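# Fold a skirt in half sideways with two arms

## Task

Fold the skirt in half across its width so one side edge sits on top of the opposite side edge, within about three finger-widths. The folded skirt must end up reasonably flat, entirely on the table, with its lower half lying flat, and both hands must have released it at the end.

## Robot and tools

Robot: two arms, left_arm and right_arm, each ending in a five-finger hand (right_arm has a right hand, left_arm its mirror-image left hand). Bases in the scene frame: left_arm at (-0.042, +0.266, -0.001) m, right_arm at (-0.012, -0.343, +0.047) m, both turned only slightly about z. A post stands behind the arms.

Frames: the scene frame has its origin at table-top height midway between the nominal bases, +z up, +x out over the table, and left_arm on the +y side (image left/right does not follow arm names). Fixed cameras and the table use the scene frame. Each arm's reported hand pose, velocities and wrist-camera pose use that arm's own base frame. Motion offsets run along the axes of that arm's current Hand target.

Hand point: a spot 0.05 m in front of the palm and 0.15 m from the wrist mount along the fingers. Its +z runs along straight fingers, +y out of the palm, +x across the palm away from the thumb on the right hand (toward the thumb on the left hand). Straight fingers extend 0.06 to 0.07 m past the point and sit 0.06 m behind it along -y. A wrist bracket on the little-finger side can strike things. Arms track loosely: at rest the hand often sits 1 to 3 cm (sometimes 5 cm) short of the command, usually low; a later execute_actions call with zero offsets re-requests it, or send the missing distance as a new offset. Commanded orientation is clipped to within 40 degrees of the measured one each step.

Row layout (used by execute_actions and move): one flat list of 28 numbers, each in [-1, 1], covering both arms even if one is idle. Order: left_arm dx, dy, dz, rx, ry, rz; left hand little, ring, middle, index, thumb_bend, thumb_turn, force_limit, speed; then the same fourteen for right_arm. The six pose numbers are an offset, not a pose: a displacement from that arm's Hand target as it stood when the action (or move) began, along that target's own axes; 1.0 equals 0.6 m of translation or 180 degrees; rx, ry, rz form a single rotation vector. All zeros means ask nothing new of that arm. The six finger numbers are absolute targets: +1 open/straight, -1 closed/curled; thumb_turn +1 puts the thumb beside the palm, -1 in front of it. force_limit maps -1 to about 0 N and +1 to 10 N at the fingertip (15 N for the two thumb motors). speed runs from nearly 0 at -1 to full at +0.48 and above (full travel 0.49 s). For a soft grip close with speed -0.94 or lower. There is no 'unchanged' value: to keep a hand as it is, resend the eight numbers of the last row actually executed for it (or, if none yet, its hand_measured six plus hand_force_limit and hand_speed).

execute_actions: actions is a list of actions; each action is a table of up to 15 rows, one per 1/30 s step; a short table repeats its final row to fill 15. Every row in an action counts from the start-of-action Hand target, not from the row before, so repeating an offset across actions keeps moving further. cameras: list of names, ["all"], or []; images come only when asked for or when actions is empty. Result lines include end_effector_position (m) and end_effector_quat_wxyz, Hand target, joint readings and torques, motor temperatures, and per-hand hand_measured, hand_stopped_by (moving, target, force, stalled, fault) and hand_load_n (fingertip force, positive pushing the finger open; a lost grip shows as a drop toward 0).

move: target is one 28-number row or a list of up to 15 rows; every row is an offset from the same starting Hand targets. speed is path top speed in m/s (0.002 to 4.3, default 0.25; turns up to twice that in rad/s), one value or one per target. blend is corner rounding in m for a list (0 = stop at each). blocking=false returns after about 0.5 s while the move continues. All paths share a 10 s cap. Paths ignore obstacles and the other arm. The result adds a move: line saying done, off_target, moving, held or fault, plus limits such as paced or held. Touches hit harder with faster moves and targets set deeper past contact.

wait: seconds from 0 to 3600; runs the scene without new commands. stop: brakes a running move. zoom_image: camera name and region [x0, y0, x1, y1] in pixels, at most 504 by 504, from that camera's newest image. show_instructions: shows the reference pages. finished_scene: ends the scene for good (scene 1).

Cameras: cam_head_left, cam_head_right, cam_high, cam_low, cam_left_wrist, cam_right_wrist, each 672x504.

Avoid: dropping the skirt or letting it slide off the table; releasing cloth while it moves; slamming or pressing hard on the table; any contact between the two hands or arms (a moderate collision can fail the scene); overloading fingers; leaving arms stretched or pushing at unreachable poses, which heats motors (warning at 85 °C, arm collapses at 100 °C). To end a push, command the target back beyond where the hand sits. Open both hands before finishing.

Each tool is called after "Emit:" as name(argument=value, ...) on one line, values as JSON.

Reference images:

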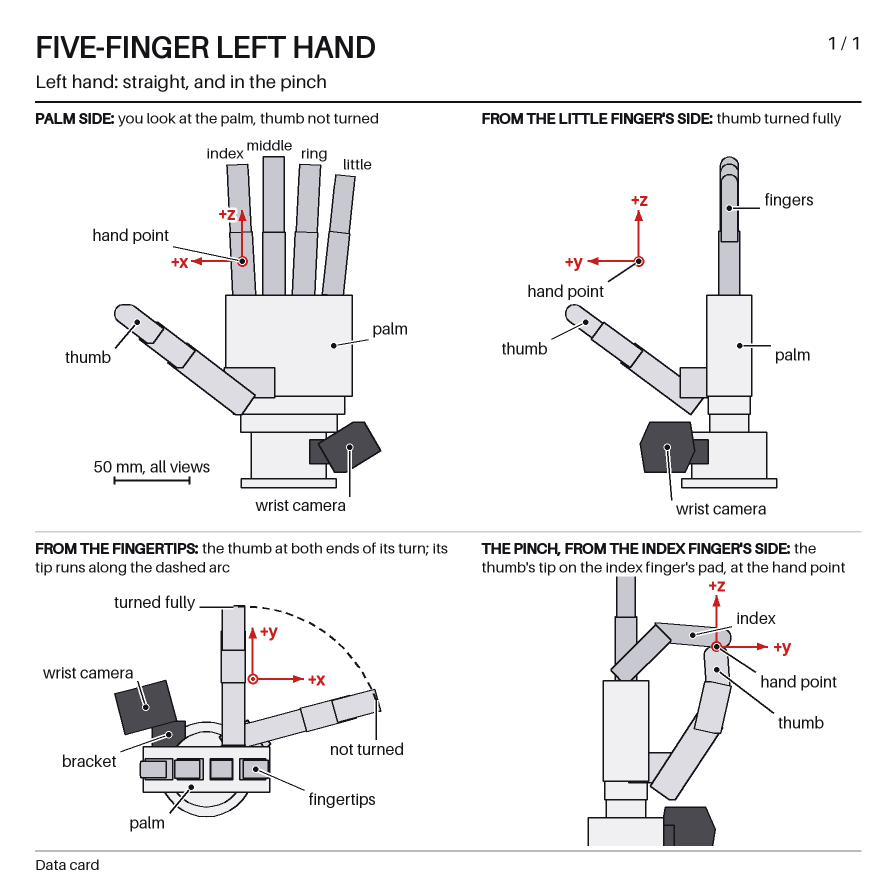

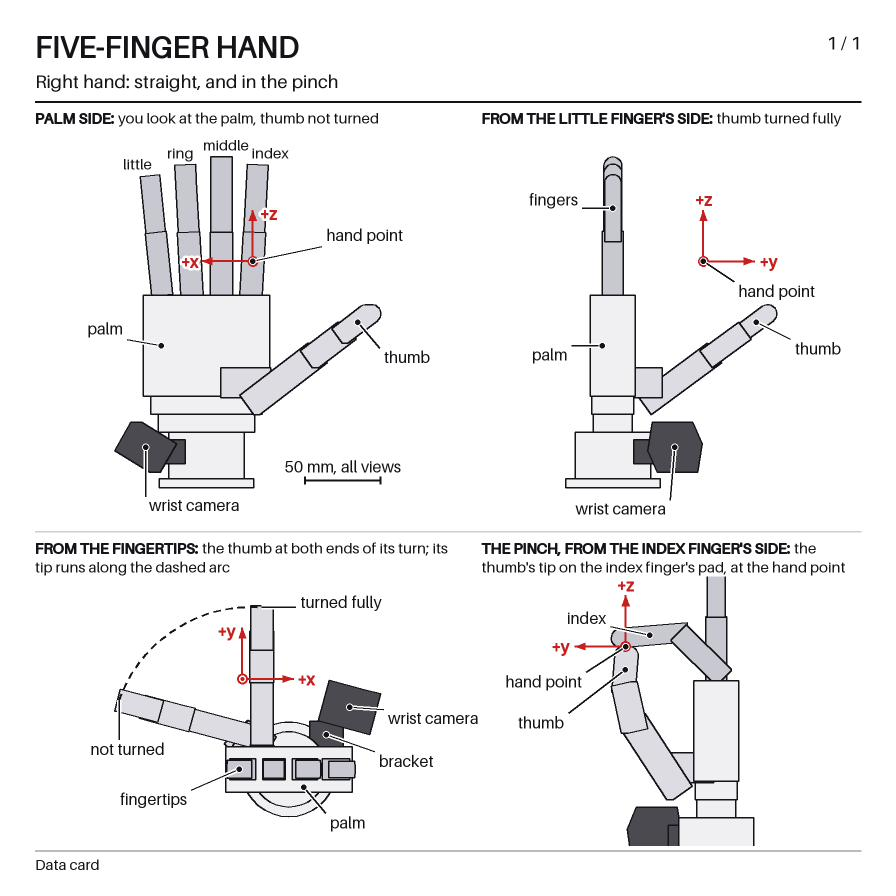

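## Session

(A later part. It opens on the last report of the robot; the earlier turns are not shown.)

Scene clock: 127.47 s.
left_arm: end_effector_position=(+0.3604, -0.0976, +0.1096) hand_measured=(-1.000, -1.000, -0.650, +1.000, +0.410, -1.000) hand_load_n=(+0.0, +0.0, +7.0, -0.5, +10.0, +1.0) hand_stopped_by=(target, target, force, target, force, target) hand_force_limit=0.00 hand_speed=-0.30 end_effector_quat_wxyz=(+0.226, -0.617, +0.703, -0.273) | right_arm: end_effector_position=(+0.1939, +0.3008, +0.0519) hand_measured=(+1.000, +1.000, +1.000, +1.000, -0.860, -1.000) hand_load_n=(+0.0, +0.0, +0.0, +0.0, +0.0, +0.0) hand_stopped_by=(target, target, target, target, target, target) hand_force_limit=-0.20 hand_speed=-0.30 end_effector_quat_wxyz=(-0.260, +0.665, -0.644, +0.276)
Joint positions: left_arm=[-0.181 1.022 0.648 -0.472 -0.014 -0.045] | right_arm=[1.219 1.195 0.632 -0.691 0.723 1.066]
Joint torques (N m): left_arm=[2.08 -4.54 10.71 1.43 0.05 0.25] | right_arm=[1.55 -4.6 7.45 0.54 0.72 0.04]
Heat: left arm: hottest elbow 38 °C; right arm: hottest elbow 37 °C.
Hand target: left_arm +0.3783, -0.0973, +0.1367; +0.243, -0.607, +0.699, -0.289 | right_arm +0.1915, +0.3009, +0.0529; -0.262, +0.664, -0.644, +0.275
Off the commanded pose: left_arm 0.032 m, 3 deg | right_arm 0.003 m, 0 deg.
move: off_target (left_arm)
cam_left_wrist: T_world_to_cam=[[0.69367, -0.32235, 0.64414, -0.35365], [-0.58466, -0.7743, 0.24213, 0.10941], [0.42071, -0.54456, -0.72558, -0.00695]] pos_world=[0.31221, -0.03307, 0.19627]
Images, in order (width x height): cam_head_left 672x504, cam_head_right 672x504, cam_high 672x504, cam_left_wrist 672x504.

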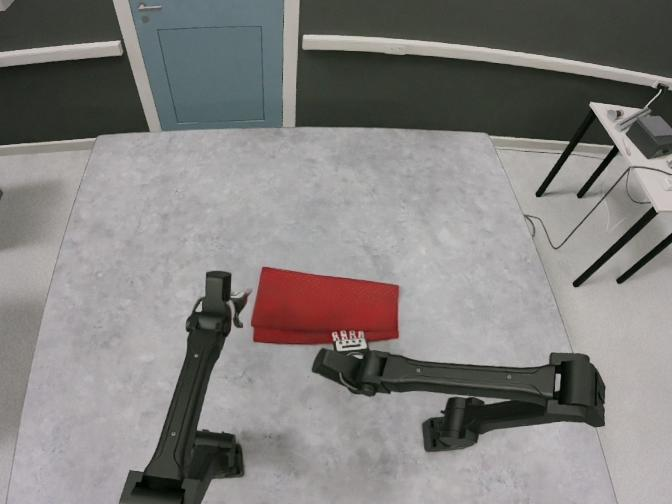

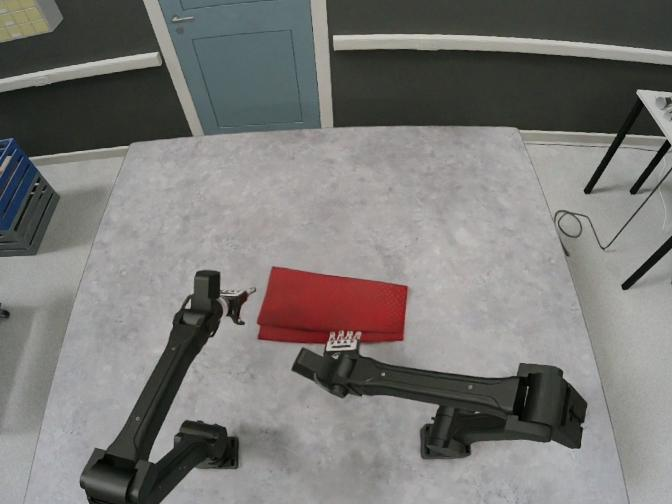

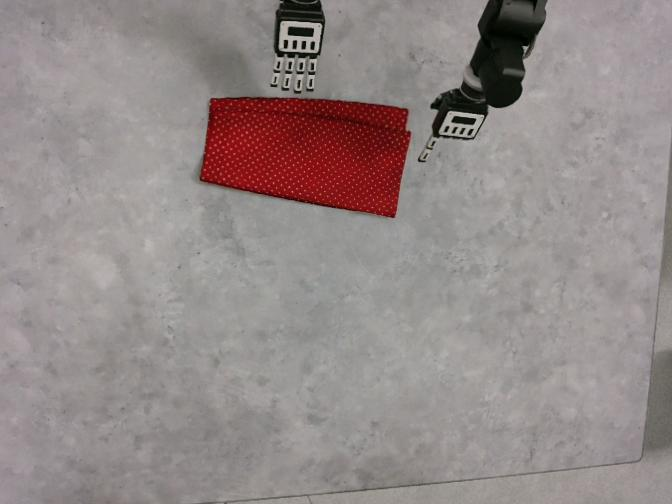

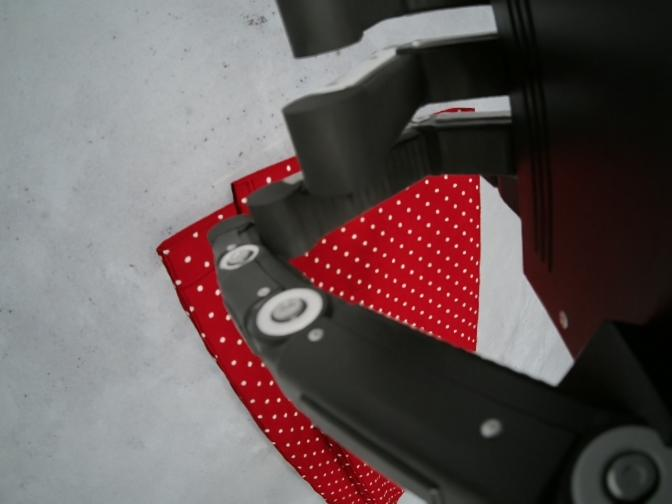

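Emit:
move(target=[0.013,0.106,-0.0405,-0.08,0,0,-1,-1,-0.98,1,1,-1,0.0,-0.3,-0.2555,0.0018,-0.0117,0,0,0,1,1,1,1,-0.86,-1,-0.2,-0.3], speed=0.15, cameras=["cam_left_wrist","cam_right_wrist","cam_high","cam_low"])

Scene clock: 130.23 s.
left_arm: end_effector_position=(+0.2957, -0.0886, +0.0835) hand_measured=(-1.000, -1.000, -0.652, +1.000, +1.000, -1.000) hand_load_n=(+0.0, +0.0, +0.0, +0.0, +0.0, +0.0) hand_stopped_by=(target, target, force, target, target, target) hand_force_limit=0.00 hand_speed=-0.30 end_effector_quat_wxyz=(+0.150, -0.637, +0.735, -0.178) | right_arm: end_effector_position=(+0.1815, +0.4368, +0.0416) hand_measured=(+1.000, +1.000, +1.000, +1.000, -0.860, -1.000) hand_load_n=(+0.0, +0.0, +0.0, -0.5, +0.0, +0.0) hand_stopped_by=(target, target, target, target, target, target) hand_force_limit=-0.20 hand_speed=-0.30 end_effector_quat_wxyz=(-0.249, +0.670, -0.640, +0.282)
Joint positions: left_arm=[-0.191 1.022 0.648 -0.727 -0.016 -0.045] | right_arm=[1.358 1.582 0.996 -0.819 0.757 1.245]
Joint torques (N m): left_arm=[0.56 -4.13 10.76 1.03 -0.08 -0.01] | right_arm=[1.44 -8.35 10.58 0.29 0.77 0.03]
Motor temperatures (°C): left_arm=[26 35 39 27 32 31] | right_arm=[36 33 37 28 30 31]
Heat: left arm: hottest elbow 39 °C; right arm: hottest elbow 37 °C.
Hand target: left_arm +0.3154, -0.0964, +0.1097; +0.165, -0.633, +0.730, -0.199 | right_arm +0.1831, +0.4541, +0.0527; -0.261, +0.664, -0.644, +0.275
Off the commanded pose: left_arm 0.034 m, 3 deg | right_arm 0.021 m, 2 deg.
move: off_target (left_arm, right_arm)
cam_left_wrist: T_world_to_cam=[[0.82647, -0.35619, 0.43597, -0.31388], [-0.51842, -0.78346, 0.34268, 0.05608], [0.21951, -0.50923, -0.83217, 0.07768]] pos_world=[0.27143, -0.0283, 0.18227]
cam_right_wrist: T_world_to_cam=[[-0.65223, -0.32235, -0.68607, 0.29214], [-0.56244, 0.81258, 0.15291, -0.25692], [0.5082, 0.4856, -0.71128, -0.16455]] pos_world=[0.12966, 0.38284, 0.12268]
Images, in order (width x height): cam_high 672x504, cam_low 672x504, cam_left_wrist 672x504, cam_right_wrist 672x504.

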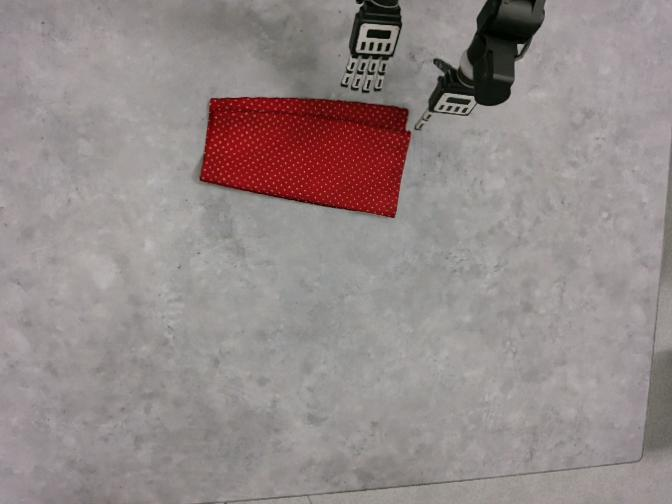

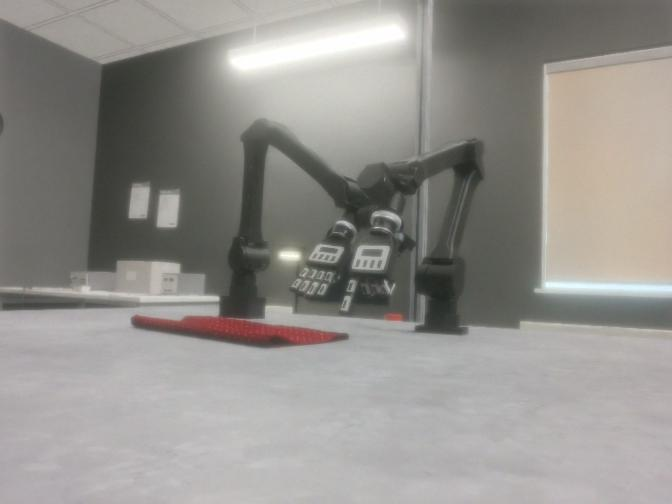

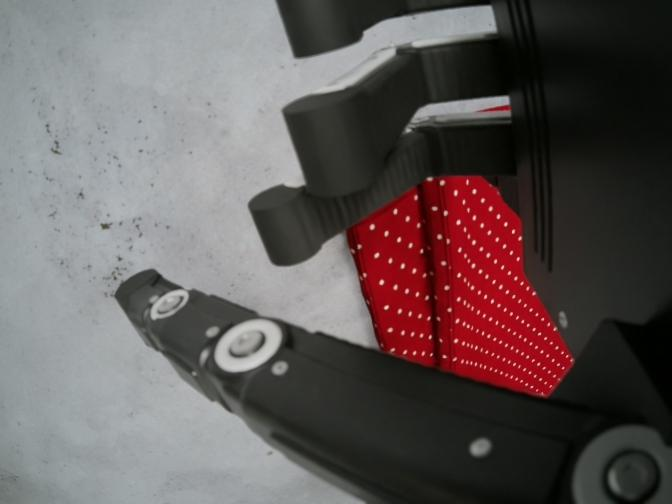

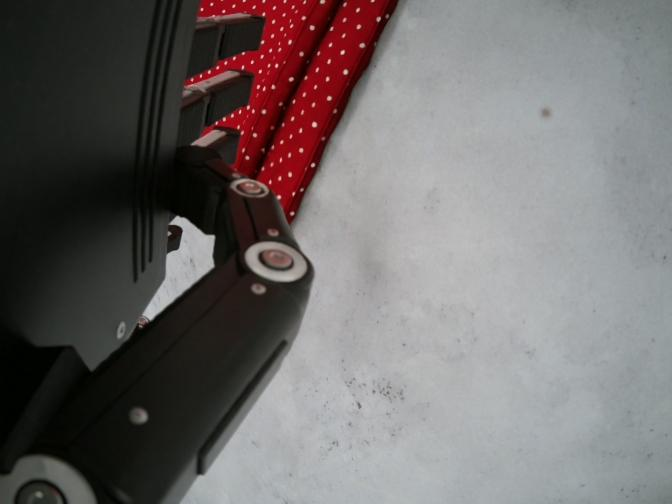

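Emit:
move(target=[0.0125,0.0317,0.059,0,0,0,-1,-1,-0.98,1,1,-1,0.0,-0.3,-0.0038,0.0288,0.0885,0,0,0,1,1,1,1,-0.86,-1,-0.2,-0.3], speed=0.1, cameras=["cam_left_wrist","cam_right_wrist","cam_high","cam_low"])

Scene clock: 131.80 s.
left_arm: end_effector_position=(+0.3152, -0.1000, +0.0735) hand_measured=(-1.000, -1.000, -0.652, +1.000, +1.000, -1.000) hand_load_n=(+0.0, +0.5, +0.5, +0.0, +0.0, +0.0) hand_stopped_by=(target, target, force, target, target, target) hand_force_limit=0.00 hand_speed=-0.30 end_effector_quat_wxyz=(+0.166, -0.631, +0.732, -0.197) | right_arm: end_effector_position=(+0.2060, +0.4578, +0.0069) hand_measured=(+1.000, +1.000, +1.000, +1.000, -0.860, -1.000) hand_load_n=(+0.0, +0.0, +0.0, +0.0, +0.0, +0.0) hand_stopped_by=(target, target, target, target, target, target) hand_force_limit=-0.20 hand_speed=-0.30 end_effector_quat_wxyz=(-0.264, +0.662, -0.646, +0.274)
Joint positions: left_arm=[-0.219 1.068 0.639 -0.622 -0.03 -0.062] | right_arm=[1.315 1.676 0.996 -0.651 0.75 1.197]
Joint torques (N m): left_arm=[0.56 -3.72 5.96 2.19 -0.11 -0.07] | right_arm=[0.62 -9.47 6.39 1.07 0.55 -0.15]
Heat: left arm: hottest elbow 39 °C; right arm: hottest elbow 37 °C.
Hand target: left_arm +0.3153, -0.1044, +0.0694; +0.165, -0.633, +0.730, -0.199 | right_arm +0.2079, +0.4555, +0.0028; -0.261, +0.664, -0.644, +0.275
Off the commanded pose: left_arm 0.006 m, 0 deg | right_arm 0.005 m, 0 deg.
move: done
cam_left_wrist: T_world_to_cam=[[0.80176, -0.35803, 0.47853, -0.3252], [-0.53946, -0.77817, 0.32162, 0.06935], [0.25722, -0.51601, -0.81705, 0.04568]] pos_world=[0.28639, -0.03889, 0.17064]
cam_right_wrist: T_world_to_cam=[[-0.64726, -0.29069, -0.70466, 0.27575], [-0.5586, 0.80989, 0.179, -0.2546], [0.51867, 0.50948, -0.68659, -0.22507]] pos_world=[0.153, 0.40103, 0.08536]
Images, in order (width x height): cam_high 672x504, cam_low 672x504, cam_left_wrist 672x504, cam_right_wrist 672x504.

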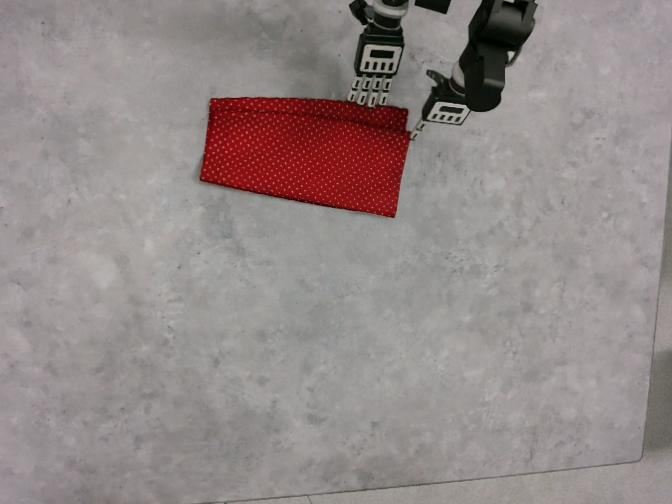

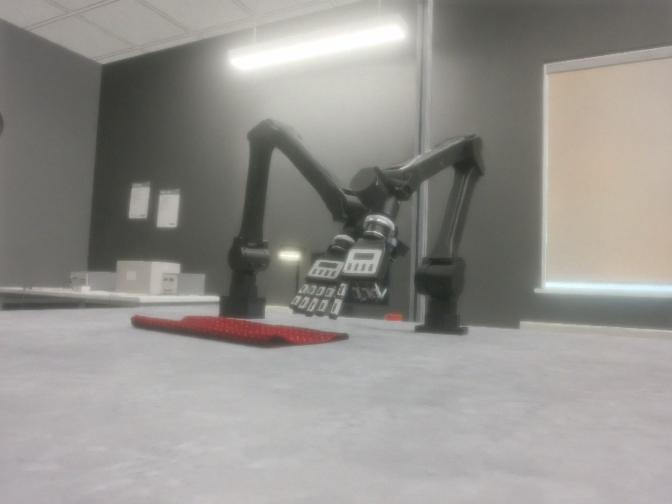

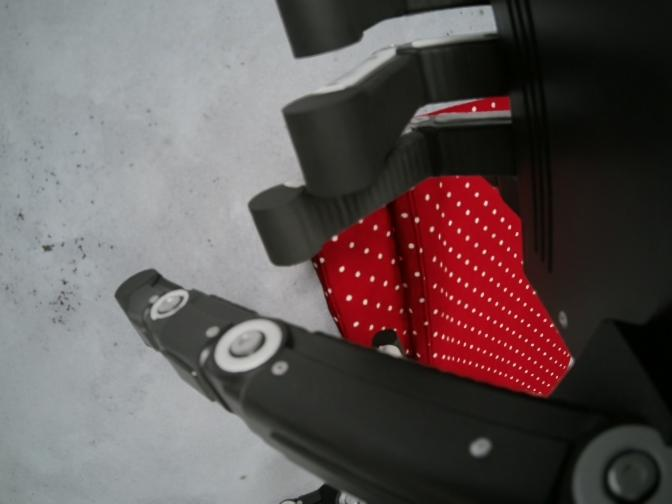

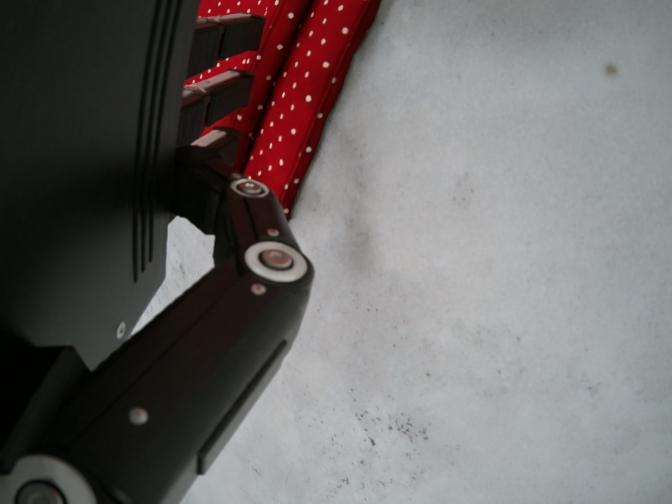

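Emit:
zoom_image(camera="cam_high", region=[330, 60, 450, 180])

Emit:
zoom_image(camera="cam_low", region=[230, 250, 410, 370])

Scaled by 4.200.

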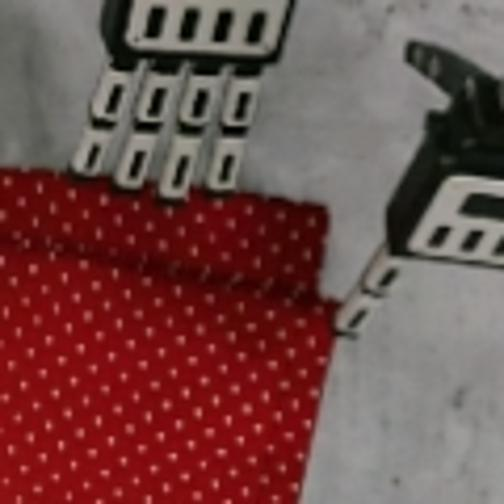

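Scaled by 2.800.

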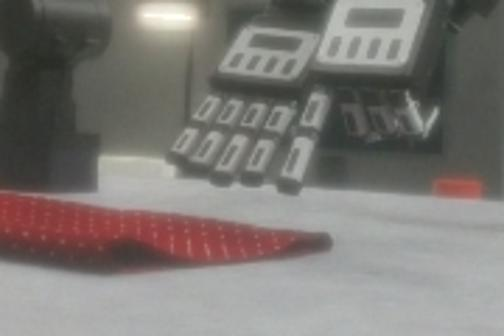

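Emit:
move(target=[0.0113,0.041,0.0343,0,0,0,-1,-1,-0.98,1,1,-1,0.0,-0.3,-0.0029,0.0737,0.0747,0,0,0,1,1,1,1,-0.86,-1,-0.2,-0.3], speed=0.07, cameras=["cam_left_wrist","cam_right_wrist","cam_high","cam_low"])

Emit:
zoom_image(camera="cam_high", region=[330, 60, 450, 180])

Emit:
zoom_image(camera="cam_low", region=[230, 250, 410, 370])

Scene clock: 133.63 s.
left_arm: end_effector_position=(+0.3040, -0.1057, +0.0439) hand_measured=(-1.000, -1.000, -0.652, +1.000, +1.000, -1.000) hand_load_n=(+0.0, +0.0, +0.0, +0.0, -0.5, +0.0) hand_stopped_by=(target, target, force, target, target, target) hand_force_limit=0.00 hand_speed=-0.30 end_effector_quat_wxyz=(+0.166, -0.630, +0.732, -0.197) | right_arm: end_effector_position=(+0.2115, +0.4665, -0.0366) hand_measured=(+1.000, +1.000, +1.000, +1.000, -0.860, -1.000) hand_load_n=(+0.0, +0.0, +0.0, +0.0, +0.0, +0.0) hand_stopped_by=(target, target, target, target, target, target) hand_force_limit=-0.20 hand_speed=-0.30 end_effector_quat_wxyz=(-0.283, +0.652, -0.649, +0.272)
Joint positions: left_arm=[-0.248 1.086 0.563 -0.527 -0.045 -0.088] | right_arm=[1.315 1.769 0.96 -0.482 0.767 1.197]
Joint torques (N m): left_arm=[0.56 -3.43 5.64 2.18 -0.11 -0.07] | right_arm=[0.56 -7.59 4.94 1.13 -0.15 -0.15]
Heat: left arm: hottest elbow 39 °C; right arm: hottest elbow 37 °C.
Hand target: left_arm +0.3035, -0.1098, +0.0395; +0.165, -0.633, +0.730, -0.199 | right_arm +0.2080, +0.4556, -0.0601; -0.262, +0.664, -0.644, +0.275
Off the commanded pose: left_arm 0.006 m, 0 deg | right_arm 0.026 m, 3 deg.
move: off_target (right_arm)
cam_left_wrist: T_world_to_cam=[[0.80088, -0.35819, 0.4799, -0.30396], [-0.54014, -0.77808, 0.32067, 0.06866], [0.25854, -0.51603, -0.81662, 0.02104]] pos_world=[0.27509, -0.04459, 0.14104]
cam_right_wrist: T_world_to_cam=[[-0.63019, -0.26368, -0.73029, 0.23394], [-0.5601, 0.80577, 0.1924, -0.24813], [0.53772, 0.53029, -0.65548, -0.2749]] pos_world=[0.15627, 0.4074, 0.03839]
Images, in order (width x height): cam_high 672x504, cam_low 672x504, cam_left_wrist 672x504, cam_right_wrist 672x504.

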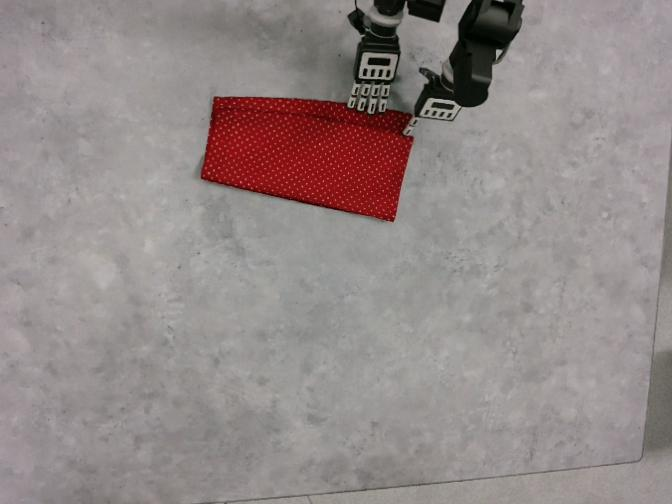

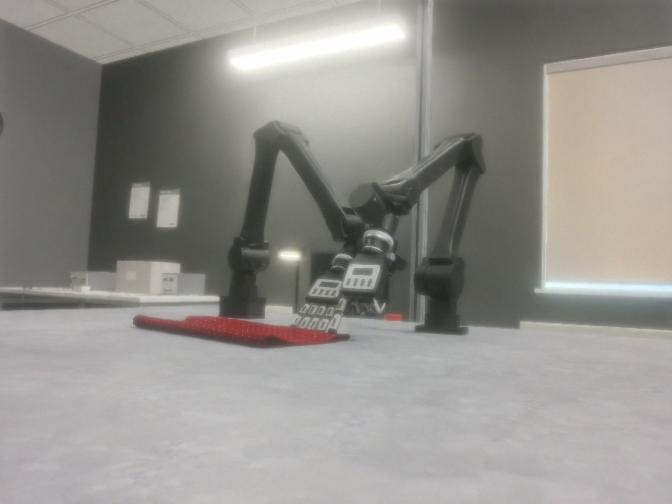

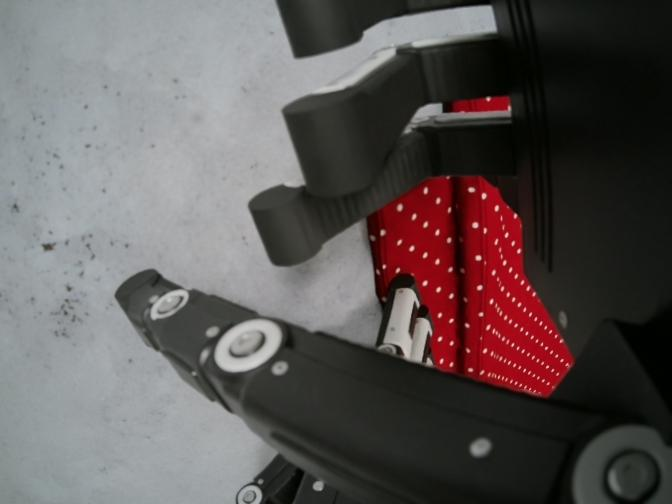

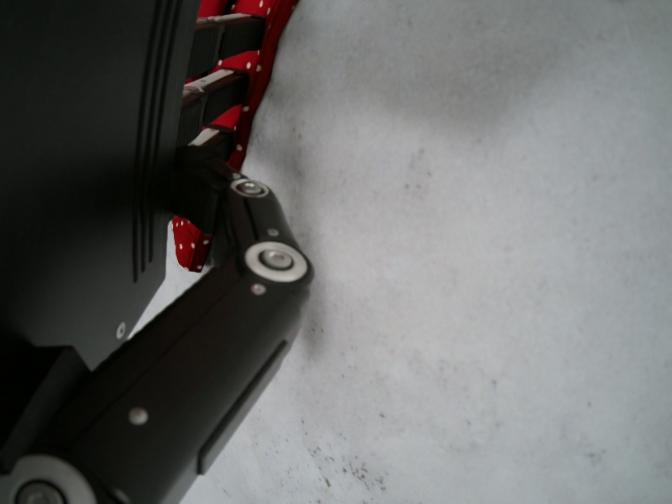

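Scaled by 4.200.

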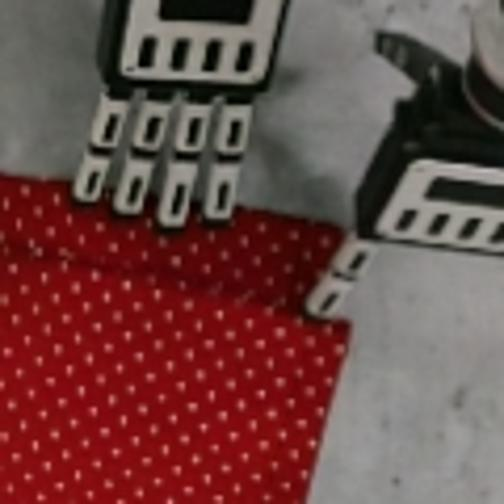

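Scaled by 2.800.

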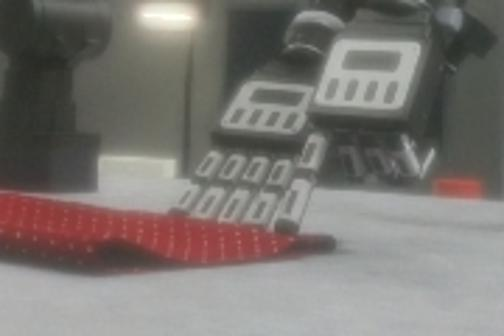

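Emit:
move(target=[-0.0199,-0.0222,0.003,0,0,0,-1,-1,-0.98,1,1,-1,0.0,-0.3,0,0,0,0,0,0,1,1,1,1,-0.86,-1,-0.2,-0.3], speed=0.07, cameras=["cam_high","cam_low"])

Emit:
zoom_image(camera="cam_high", region=[330, 60, 450, 180])

Emit:
zoom_image(camera="cam_low", region=[230, 250, 410, 370])

Scene clock: 134.57 s.
left_arm: end_effector_position=(+0.3031, -0.1005, +0.0364) hand_measured=(-1.000, -1.000, -0.652, +1.000, +1.000, -1.000) hand_load_n=(+0.5, +0.0, +0.0, +0.0, +0.0, +0.0) hand_stopped_by=(target, target, force, target, target, target) hand_force_limit=0.00 hand_speed=-0.30 end_effector_quat_wxyz=(+0.154, -0.638, +0.730, -0.190) | right_arm: end_effector_position=(+0.2115, +0.4665, -0.0366) hand_measured=(+1.000, +1.000, +1.000, +1.000, -0.860, -1.000) hand_load_n=(+0.0, +0.0, +0.5, +0.0, +0.0, +0.0) hand_stopped_by=(target, target, target, target, target, target) hand_force_limit=-0.20 hand_speed=-0.30 end_effector_quat_wxyz=(-0.283, +0.652, -0.649, +0.272)
Joint positions: left_arm=[-0.222 1.113 0.563 -0.527 -0.025 -0.081] | right_arm=[1.315 1.769 0.96 -0.482 0.767 1.197]
Joint torques (N m): left_arm=[2.2 -3.66 7.88 1.96 0 0.26] | right_arm=[0.62 -7.65 4.96 1.14 -0.16 -0.15]
Heat: left arm: hottest elbow 39 °C; right arm: hottest elbow 37 °C.
Hand target: left_arm +0.3175, -0.0998, +0.0445; +0.165, -0.633, +0.730, -0.199 | right_arm +0.2080, +0.4556, -0.0601; -0.262, +0.664, -0.644, +0.275
Off the commanded pose: left_arm 0.017 m, 2 deg | right_arm 0.026 m, 3 deg.
move: off_target (left_arm)

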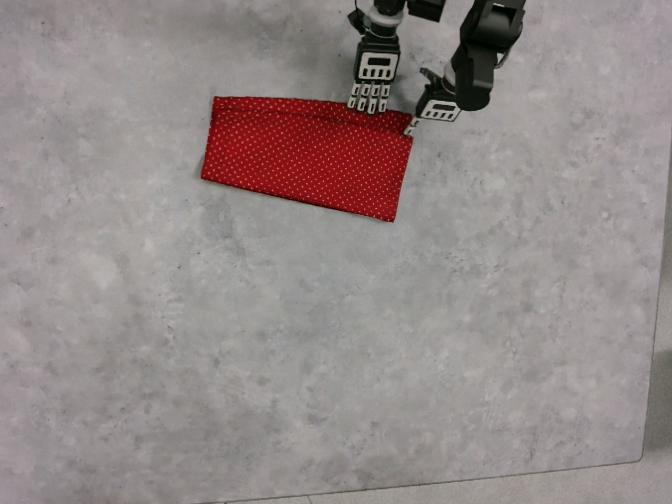

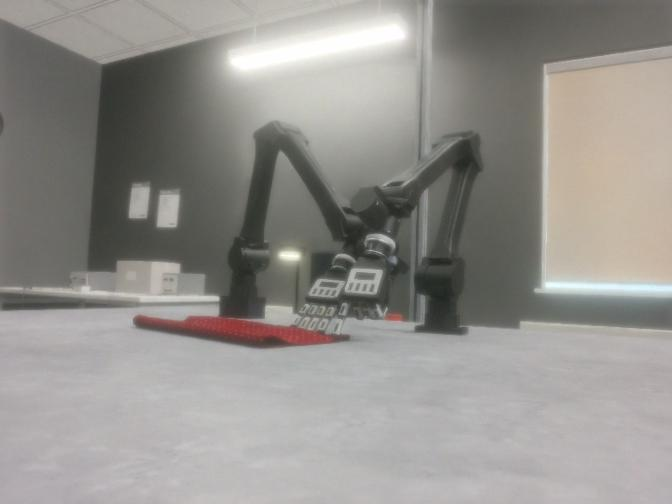

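Scaled by 4.200.

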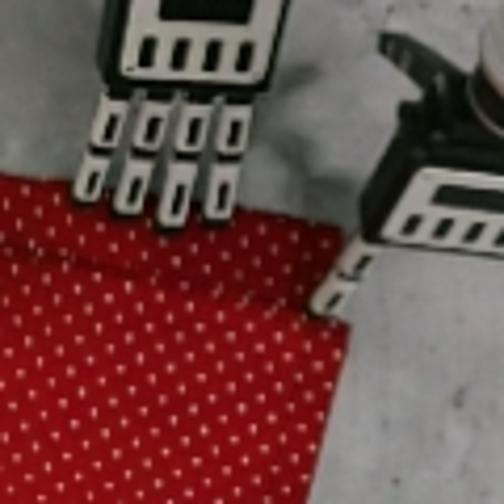

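Scaled by 2.800.

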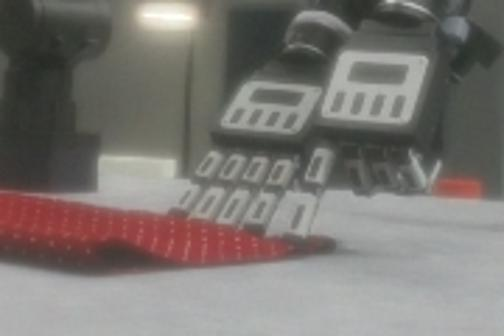

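Emit:
move(target=[-0.0123,-0.0285,-0.0127,0,0,0,-1,-1,-0.98,1,1,-1,0.0,-0.3,0,0,0,0,0,0,1,1,1,1,-0.86,-1,-0.2,-0.3], speed=0.07, cameras=["cam_high","cam_low"])

Emit:
zoom_image(camera="cam_high", region=[330, 60, 450, 180])

Emit:
zoom_image(camera="cam_low", region=[230, 250, 410, 370])

Scene clock: 135.53 s.
left_arm: end_effector_position=(+0.3106, -0.0942, +0.0438) hand_measured=(-1.000, -1.000, -0.652, +1.000, +1.000, -1.000) hand_load_n=(+0.0, +0.0, +0.0, +0.0, +0.0, +0.0) hand_stopped_by=(target, target, force, target, target, target) hand_force_limit=0.00 hand_speed=-0.30 end_effector_quat_wxyz=(+0.155, -0.638, +0.730, -0.190) | right_arm: end_effector_position=(+0.2115, +0.4665, -0.0366) hand_measured=(+1.000, +1.000, +1.000, +1.000, -0.860, -1.000) hand_load_n=(+0.0, +0.0, +0.5, +0.0, +0.0, +0.0) hand_stopped_by=(target, target, target, target, target, target) hand_force_limit=-0.20 hand_speed=-0.30 end_effector_quat_wxyz=(-0.283, +0.652, -0.649, +0.272)
Joint positions: left_arm=[-0.195 1.117 0.588 -0.546 -0.012 -0.057] | right_arm=[1.315 1.769 0.96 -0.482 0.767 1.197]
Joint torques (N m): left_arm=[2.32 -3.84 9.68 1.07 0.05 0.24] | right_arm=[0.62 -7.53 4.96 1.13 -0.15 -0.15]
Heat: left arm: hottest elbow 39 °C; right arm: hottest elbow 37 °C.
Hand target: left_arm +0.3294, -0.0939, +0.0594; +0.165, -0.633, +0.730, -0.199 | right_arm +0.2080, +0.4556, -0.0601; -0.262, +0.664, -0.644, +0.275
Off the commanded pose: left_arm 0.025 m, 2 deg | right_arm 0.026 m, 3 deg.
move: off_target (left_arm)

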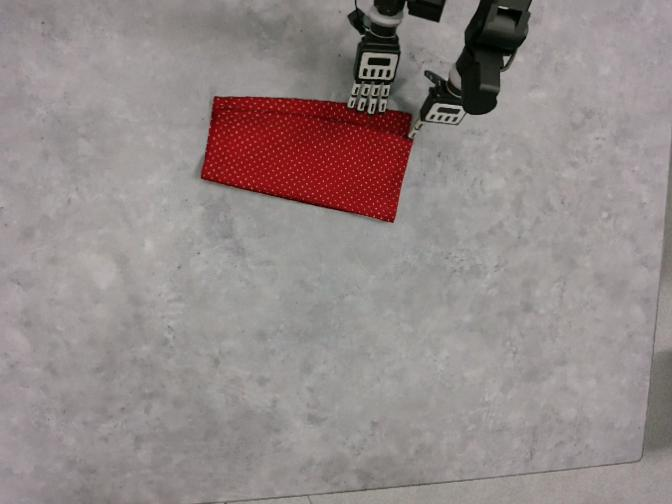

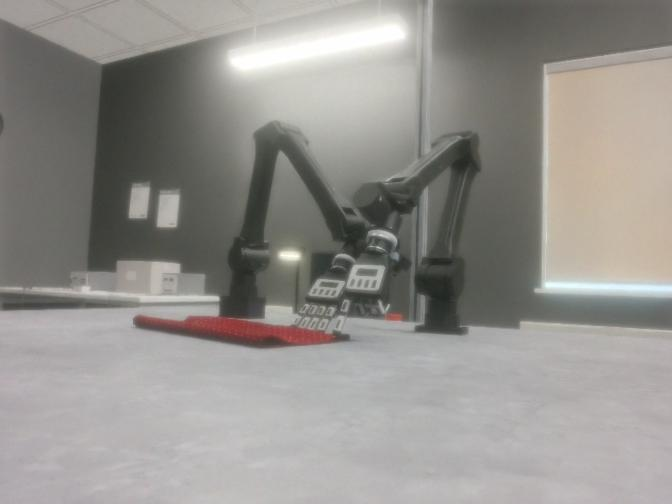

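Scaled by 4.200.

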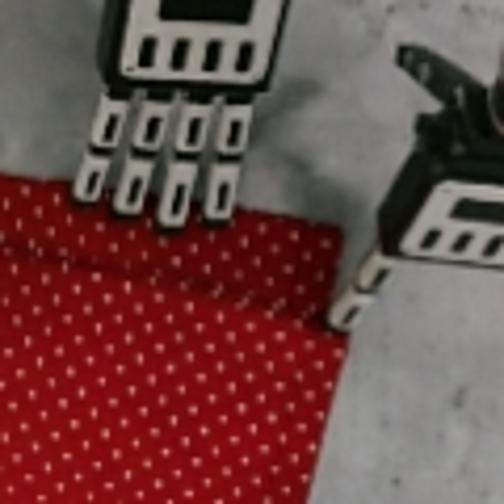

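Scaled by 2.800.

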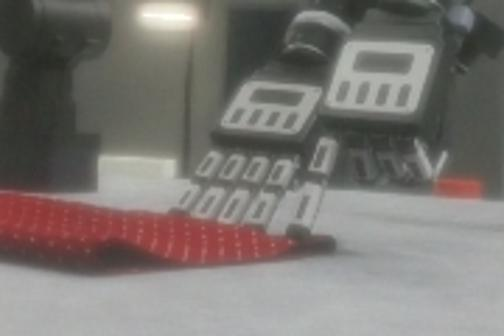

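Emit:
move(target=[-0.0034,-0.035,-0.012,0,0,0,-1,-1,-0.98,1,1,-1,0.0,-0.3,0,0,0,0,0,0,1,1,1,1,-0.86,-1,-0.2,-0.3], speed=0.07, cameras=["cam_high","cam_low"])

Emit:
zoom_image(camera="cam_high", region=[330, 60, 450, 180])

Emit:
zoom_image(camera="cam_low", region=[230, 250, 410, 370])

Scene clock: 136.67 s.
left_arm: end_effector_position=(+0.3259, -0.0949, +0.0603) hand_measured=(-1.000, -1.000, -0.652, +1.000, +1.000, -1.000) hand_load_n=(+0.0, +0.0, +0.0, +0.0, +0.0, +0.0) hand_stopped_by=(target, target, force, target, target, target) hand_force_limit=0.00 hand_speed=-0.30 end_effector_quat_wxyz=(+0.155, -0.637, +0.730, -0.190) | right_arm: end_effector_position=(+0.2115, +0.4665, -0.0366) hand_measured=(+1.000, +1.000, +1.000, +1.000, -0.860, -1.000) hand_load_n=(+0.0, +0.0, +0.5, +0.0, +0.0, +0.0) hand_stopped_by=(target, target, target, target, target, target) hand_force_limit=-0.20 hand_speed=-0.30 end_effector_quat_wxyz=(-0.283, +0.652, -0.649, +0.272)
Joint positions: left_arm=[-0.187 1.136 0.651 -0.59 -0.008 -0.049] | right_arm=[1.315 1.769 0.96 -0.482 0.767 1.197]
Joint torques (N m): left_arm=[2.37 -4.19 9.76 1.07 0.05 0.26] | right_arm=[0.67 -7.59 4.96 1.14 -0.16 -0.15]
Heat: left arm: hottest elbow 39 °C; right arm: hottest elbow 37 °C.
Hand target: left_arm +0.3441, -0.0938, +0.0761; +0.165, -0.633, +0.730, -0.199 | right_arm +0.2080, +0.4556, -0.0601; -0.262, +0.664, -0.644, +0.275
Off the commanded pose: left_arm 0.024 m, 2 deg | right_arm 0.026 m, 3 deg.
move: off_target (left_arm)

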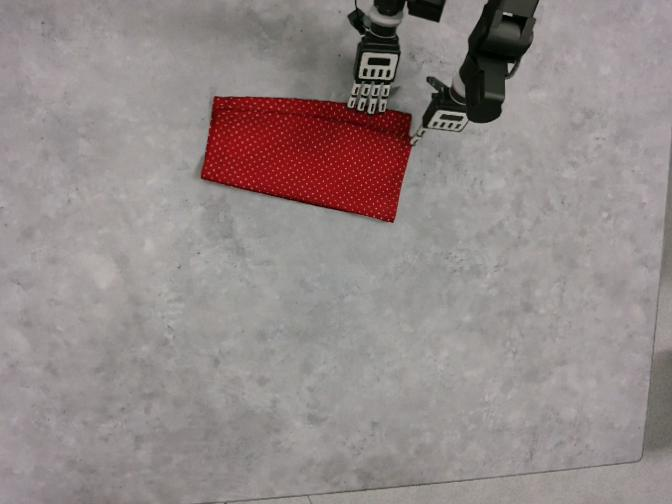

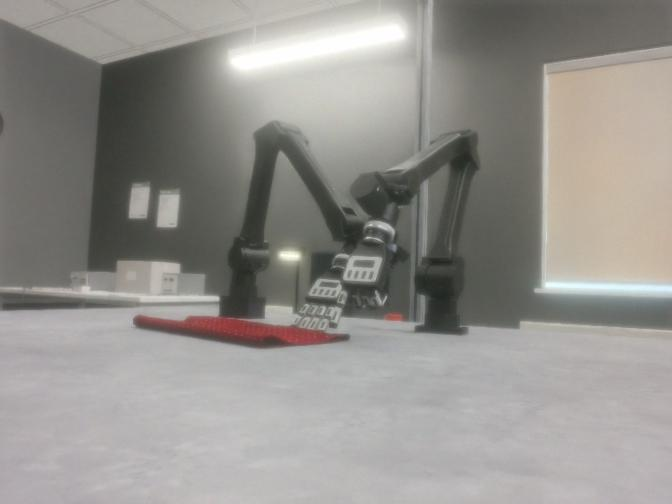

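Scaled by 4.200.

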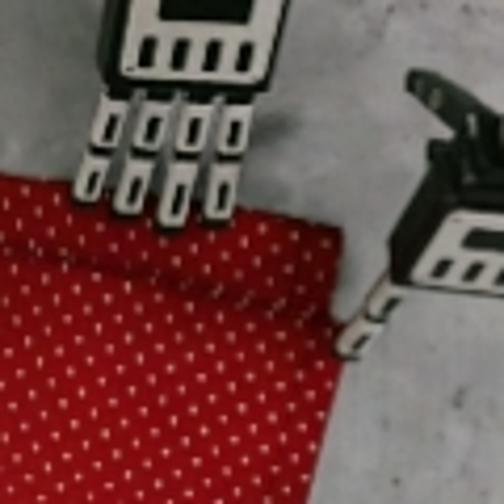

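Scaled by 2.800.

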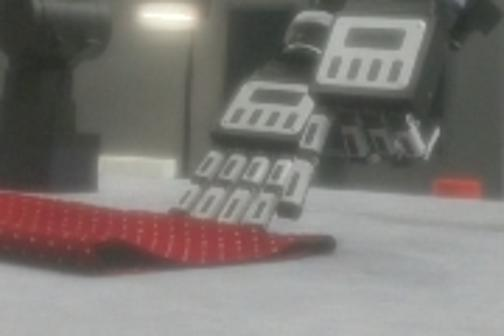

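Emit:
move(target=[0.011,0.0528,0.0273,0,0,0,-1,-1,-0.98,1,1,-1,0.0,-0.3,0,0,0,0,0,0,1,1,1,1,-0.86,-1,-0.2,-0.3], speed=0.07, cameras=["cam_high","cam_low"])

Emit:
zoom_image(camera="cam_high", region=[330, 60, 450, 180])

Emit:
zoom_image(camera="cam_low", region=[230, 250, 410, 370])

Scene clock: 138.00 s.
left_arm: end_effector_position=(+0.3234, -0.0939, +0.0481) hand_measured=(-1.000, -1.000, -0.652, +1.000, +1.000, -1.000) hand_load_n=(+0.0, +0.0, +0.0, +0.0, +0.0, +0.0) hand_stopped_by=(target, target, force, target, target, target) hand_force_limit=0.00 hand_speed=-0.30 end_effector_quat_wxyz=(+0.163, -0.635, +0.729, -0.195) | right_arm: end_effector_position=(+0.2115, +0.4665, -0.0366) hand_measured=(+1.000, +1.000, +1.000, +1.000, -0.860, -1.000) hand_load_n=(+0.0, +0.0, +0.5, +0.0, +0.0, +0.0) hand_stopped_by=(target, target, target, target, target, target) hand_force_limit=-0.20 hand_speed=-0.30 end_effector_quat_wxyz=(-0.283, +0.652, -0.649, +0.272)
Joint positions: left_arm=[-0.19 1.136 0.611 -0.532 -0.016 -0.049] | right_arm=[1.315 1.769 0.96 -0.482 0.767 1.197]
Joint torques (N m): left_arm=[0.5 -4.48 5.78 2.19 -0.1 0.04] | right_arm=[0.62 -7.65 4.93 1.16 -0.16 -0.15]
Heat: left arm: hottest elbow 39 °C; right arm: hottest elbow 37 °C.
Hand target: left_arm +0.3241, -0.0979, +0.0462; +0.165, -0.633, +0.730, -0.199 | right_arm +0.2080, +0.4556, -0.0601; -0.262, +0.664, -0.644, +0.275
Off the commanded pose: left_arm 0.005 m, 1 deg | right_arm 0.026 m, 3 deg.
move: done

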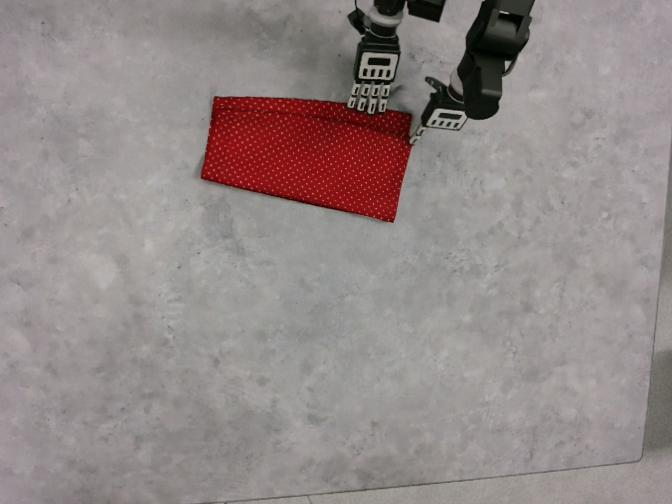

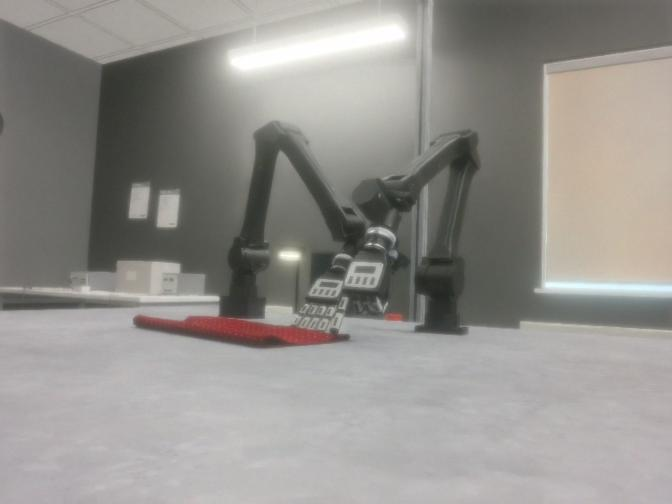

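Scaled by 4.200.

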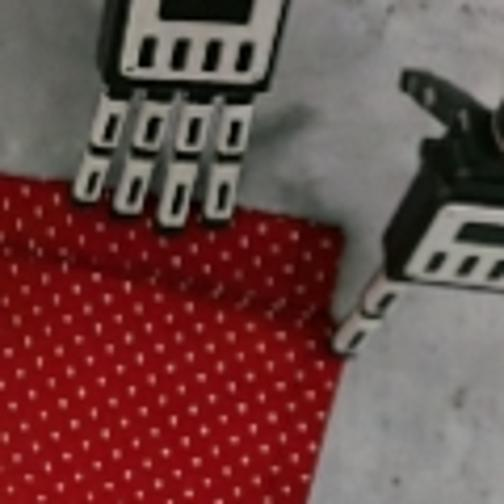

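Scaled by 2.800.

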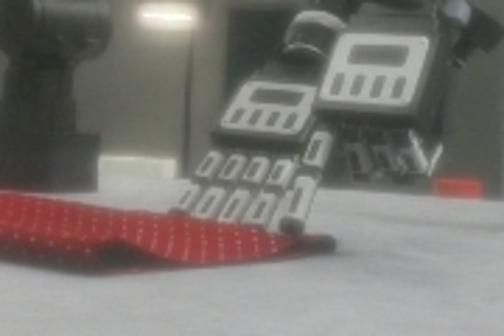

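Emit:
move(target=[0.0098,0.0307,0.046,0,0,0,-1,-1,-0.98,1,1,-1,0.0,-0.3,0,0,0,0,0,0,1,1,1,1,-0.86,-1,-0.2,-0.3], speed=0.07, cameras=["cam_high","cam_low"])

Emit:
zoom_image(camera="cam_high", region=[330, 60, 450, 180])

Emit:
zoom_image(camera="cam_low", region=[230, 250, 410, 370])

Scene clock: 139.13 s.
left_arm: end_effector_position=(+0.3303, -0.1006, +0.0287) hand_measured=(-1.000, -1.000, -0.652, +1.000, +1.000, -1.000) hand_load_n=(+0.0, +0.0, +0.0, +0.0, +0.0, +0.0) hand_stopped_by=(target, target, force, target, target, target) hand_force_limit=0.00 hand_speed=-0.30 end_effector_quat_wxyz=(+0.177, -0.629, +0.727, -0.211) | right_arm: end_effector_position=(+0.2115, +0.4668, -0.0367) hand_measured=(+1.000, +1.000, +1.000, +1.000, -0.860, -1.000) hand_load_n=(+0.0, +0.0, +0.0, +0.0, +0.0, +0.0) hand_stopped_by=(target, target, target, target, target, target) hand_force_limit=-0.20 hand_speed=-0.30 end_effector_quat_wxyz=(-0.284, +0.652, -0.649, +0.271)
Joint positions: left_arm=[-0.21 1.173 0.566 -0.407 -0.026 -0.058] | right_arm=[1.315 1.769 0.96 -0.48 0.767 1.197]
Joint torques (N m): left_arm=[0.38 -3.02 4.66 1.99 -0.12 -0.05] | right_arm=[0.56 -7.71 4.93 1.03 -0.16 -0.15]
Heat: left arm: hottest elbow 39 °C; right arm: hottest elbow 37 °C.
Hand target: left_arm +0.3211, -0.1037, +0.0133; +0.165, -0.633, +0.730, -0.199 | right_arm +0.2080, +0.4555, -0.0602; -0.262, +0.664, -0.644, +0.275
Off the commanded pose: left_arm 0.018 m, 2 deg | right_arm 0.026 m, 3 deg.
move: off_target (left_arm)

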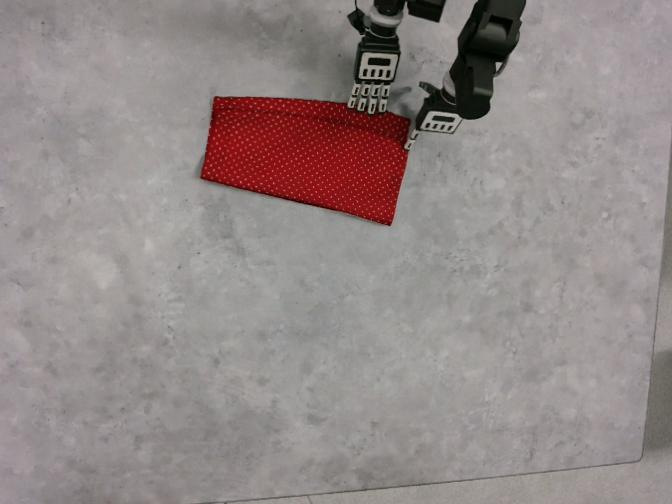

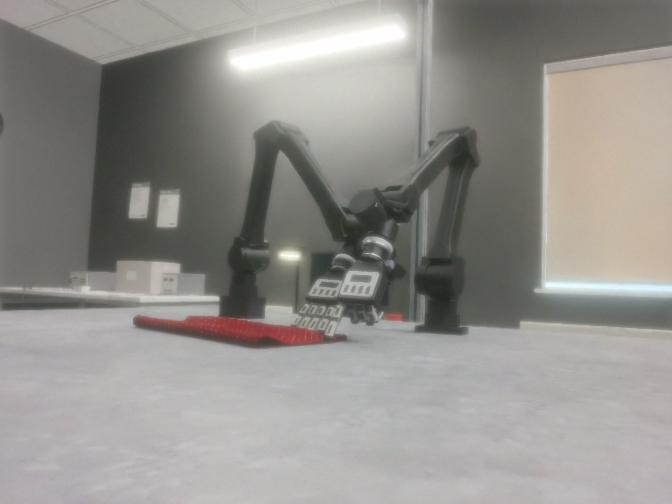

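Scaled by 4.200.

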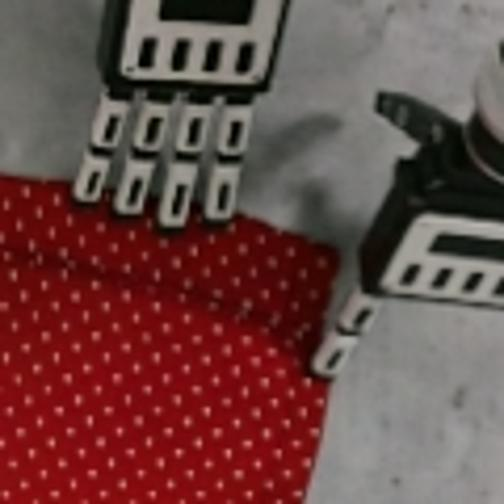

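Scaled by 2.800.

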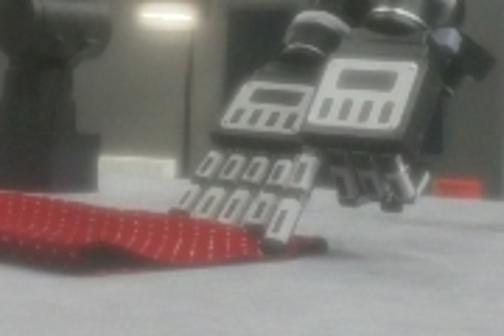

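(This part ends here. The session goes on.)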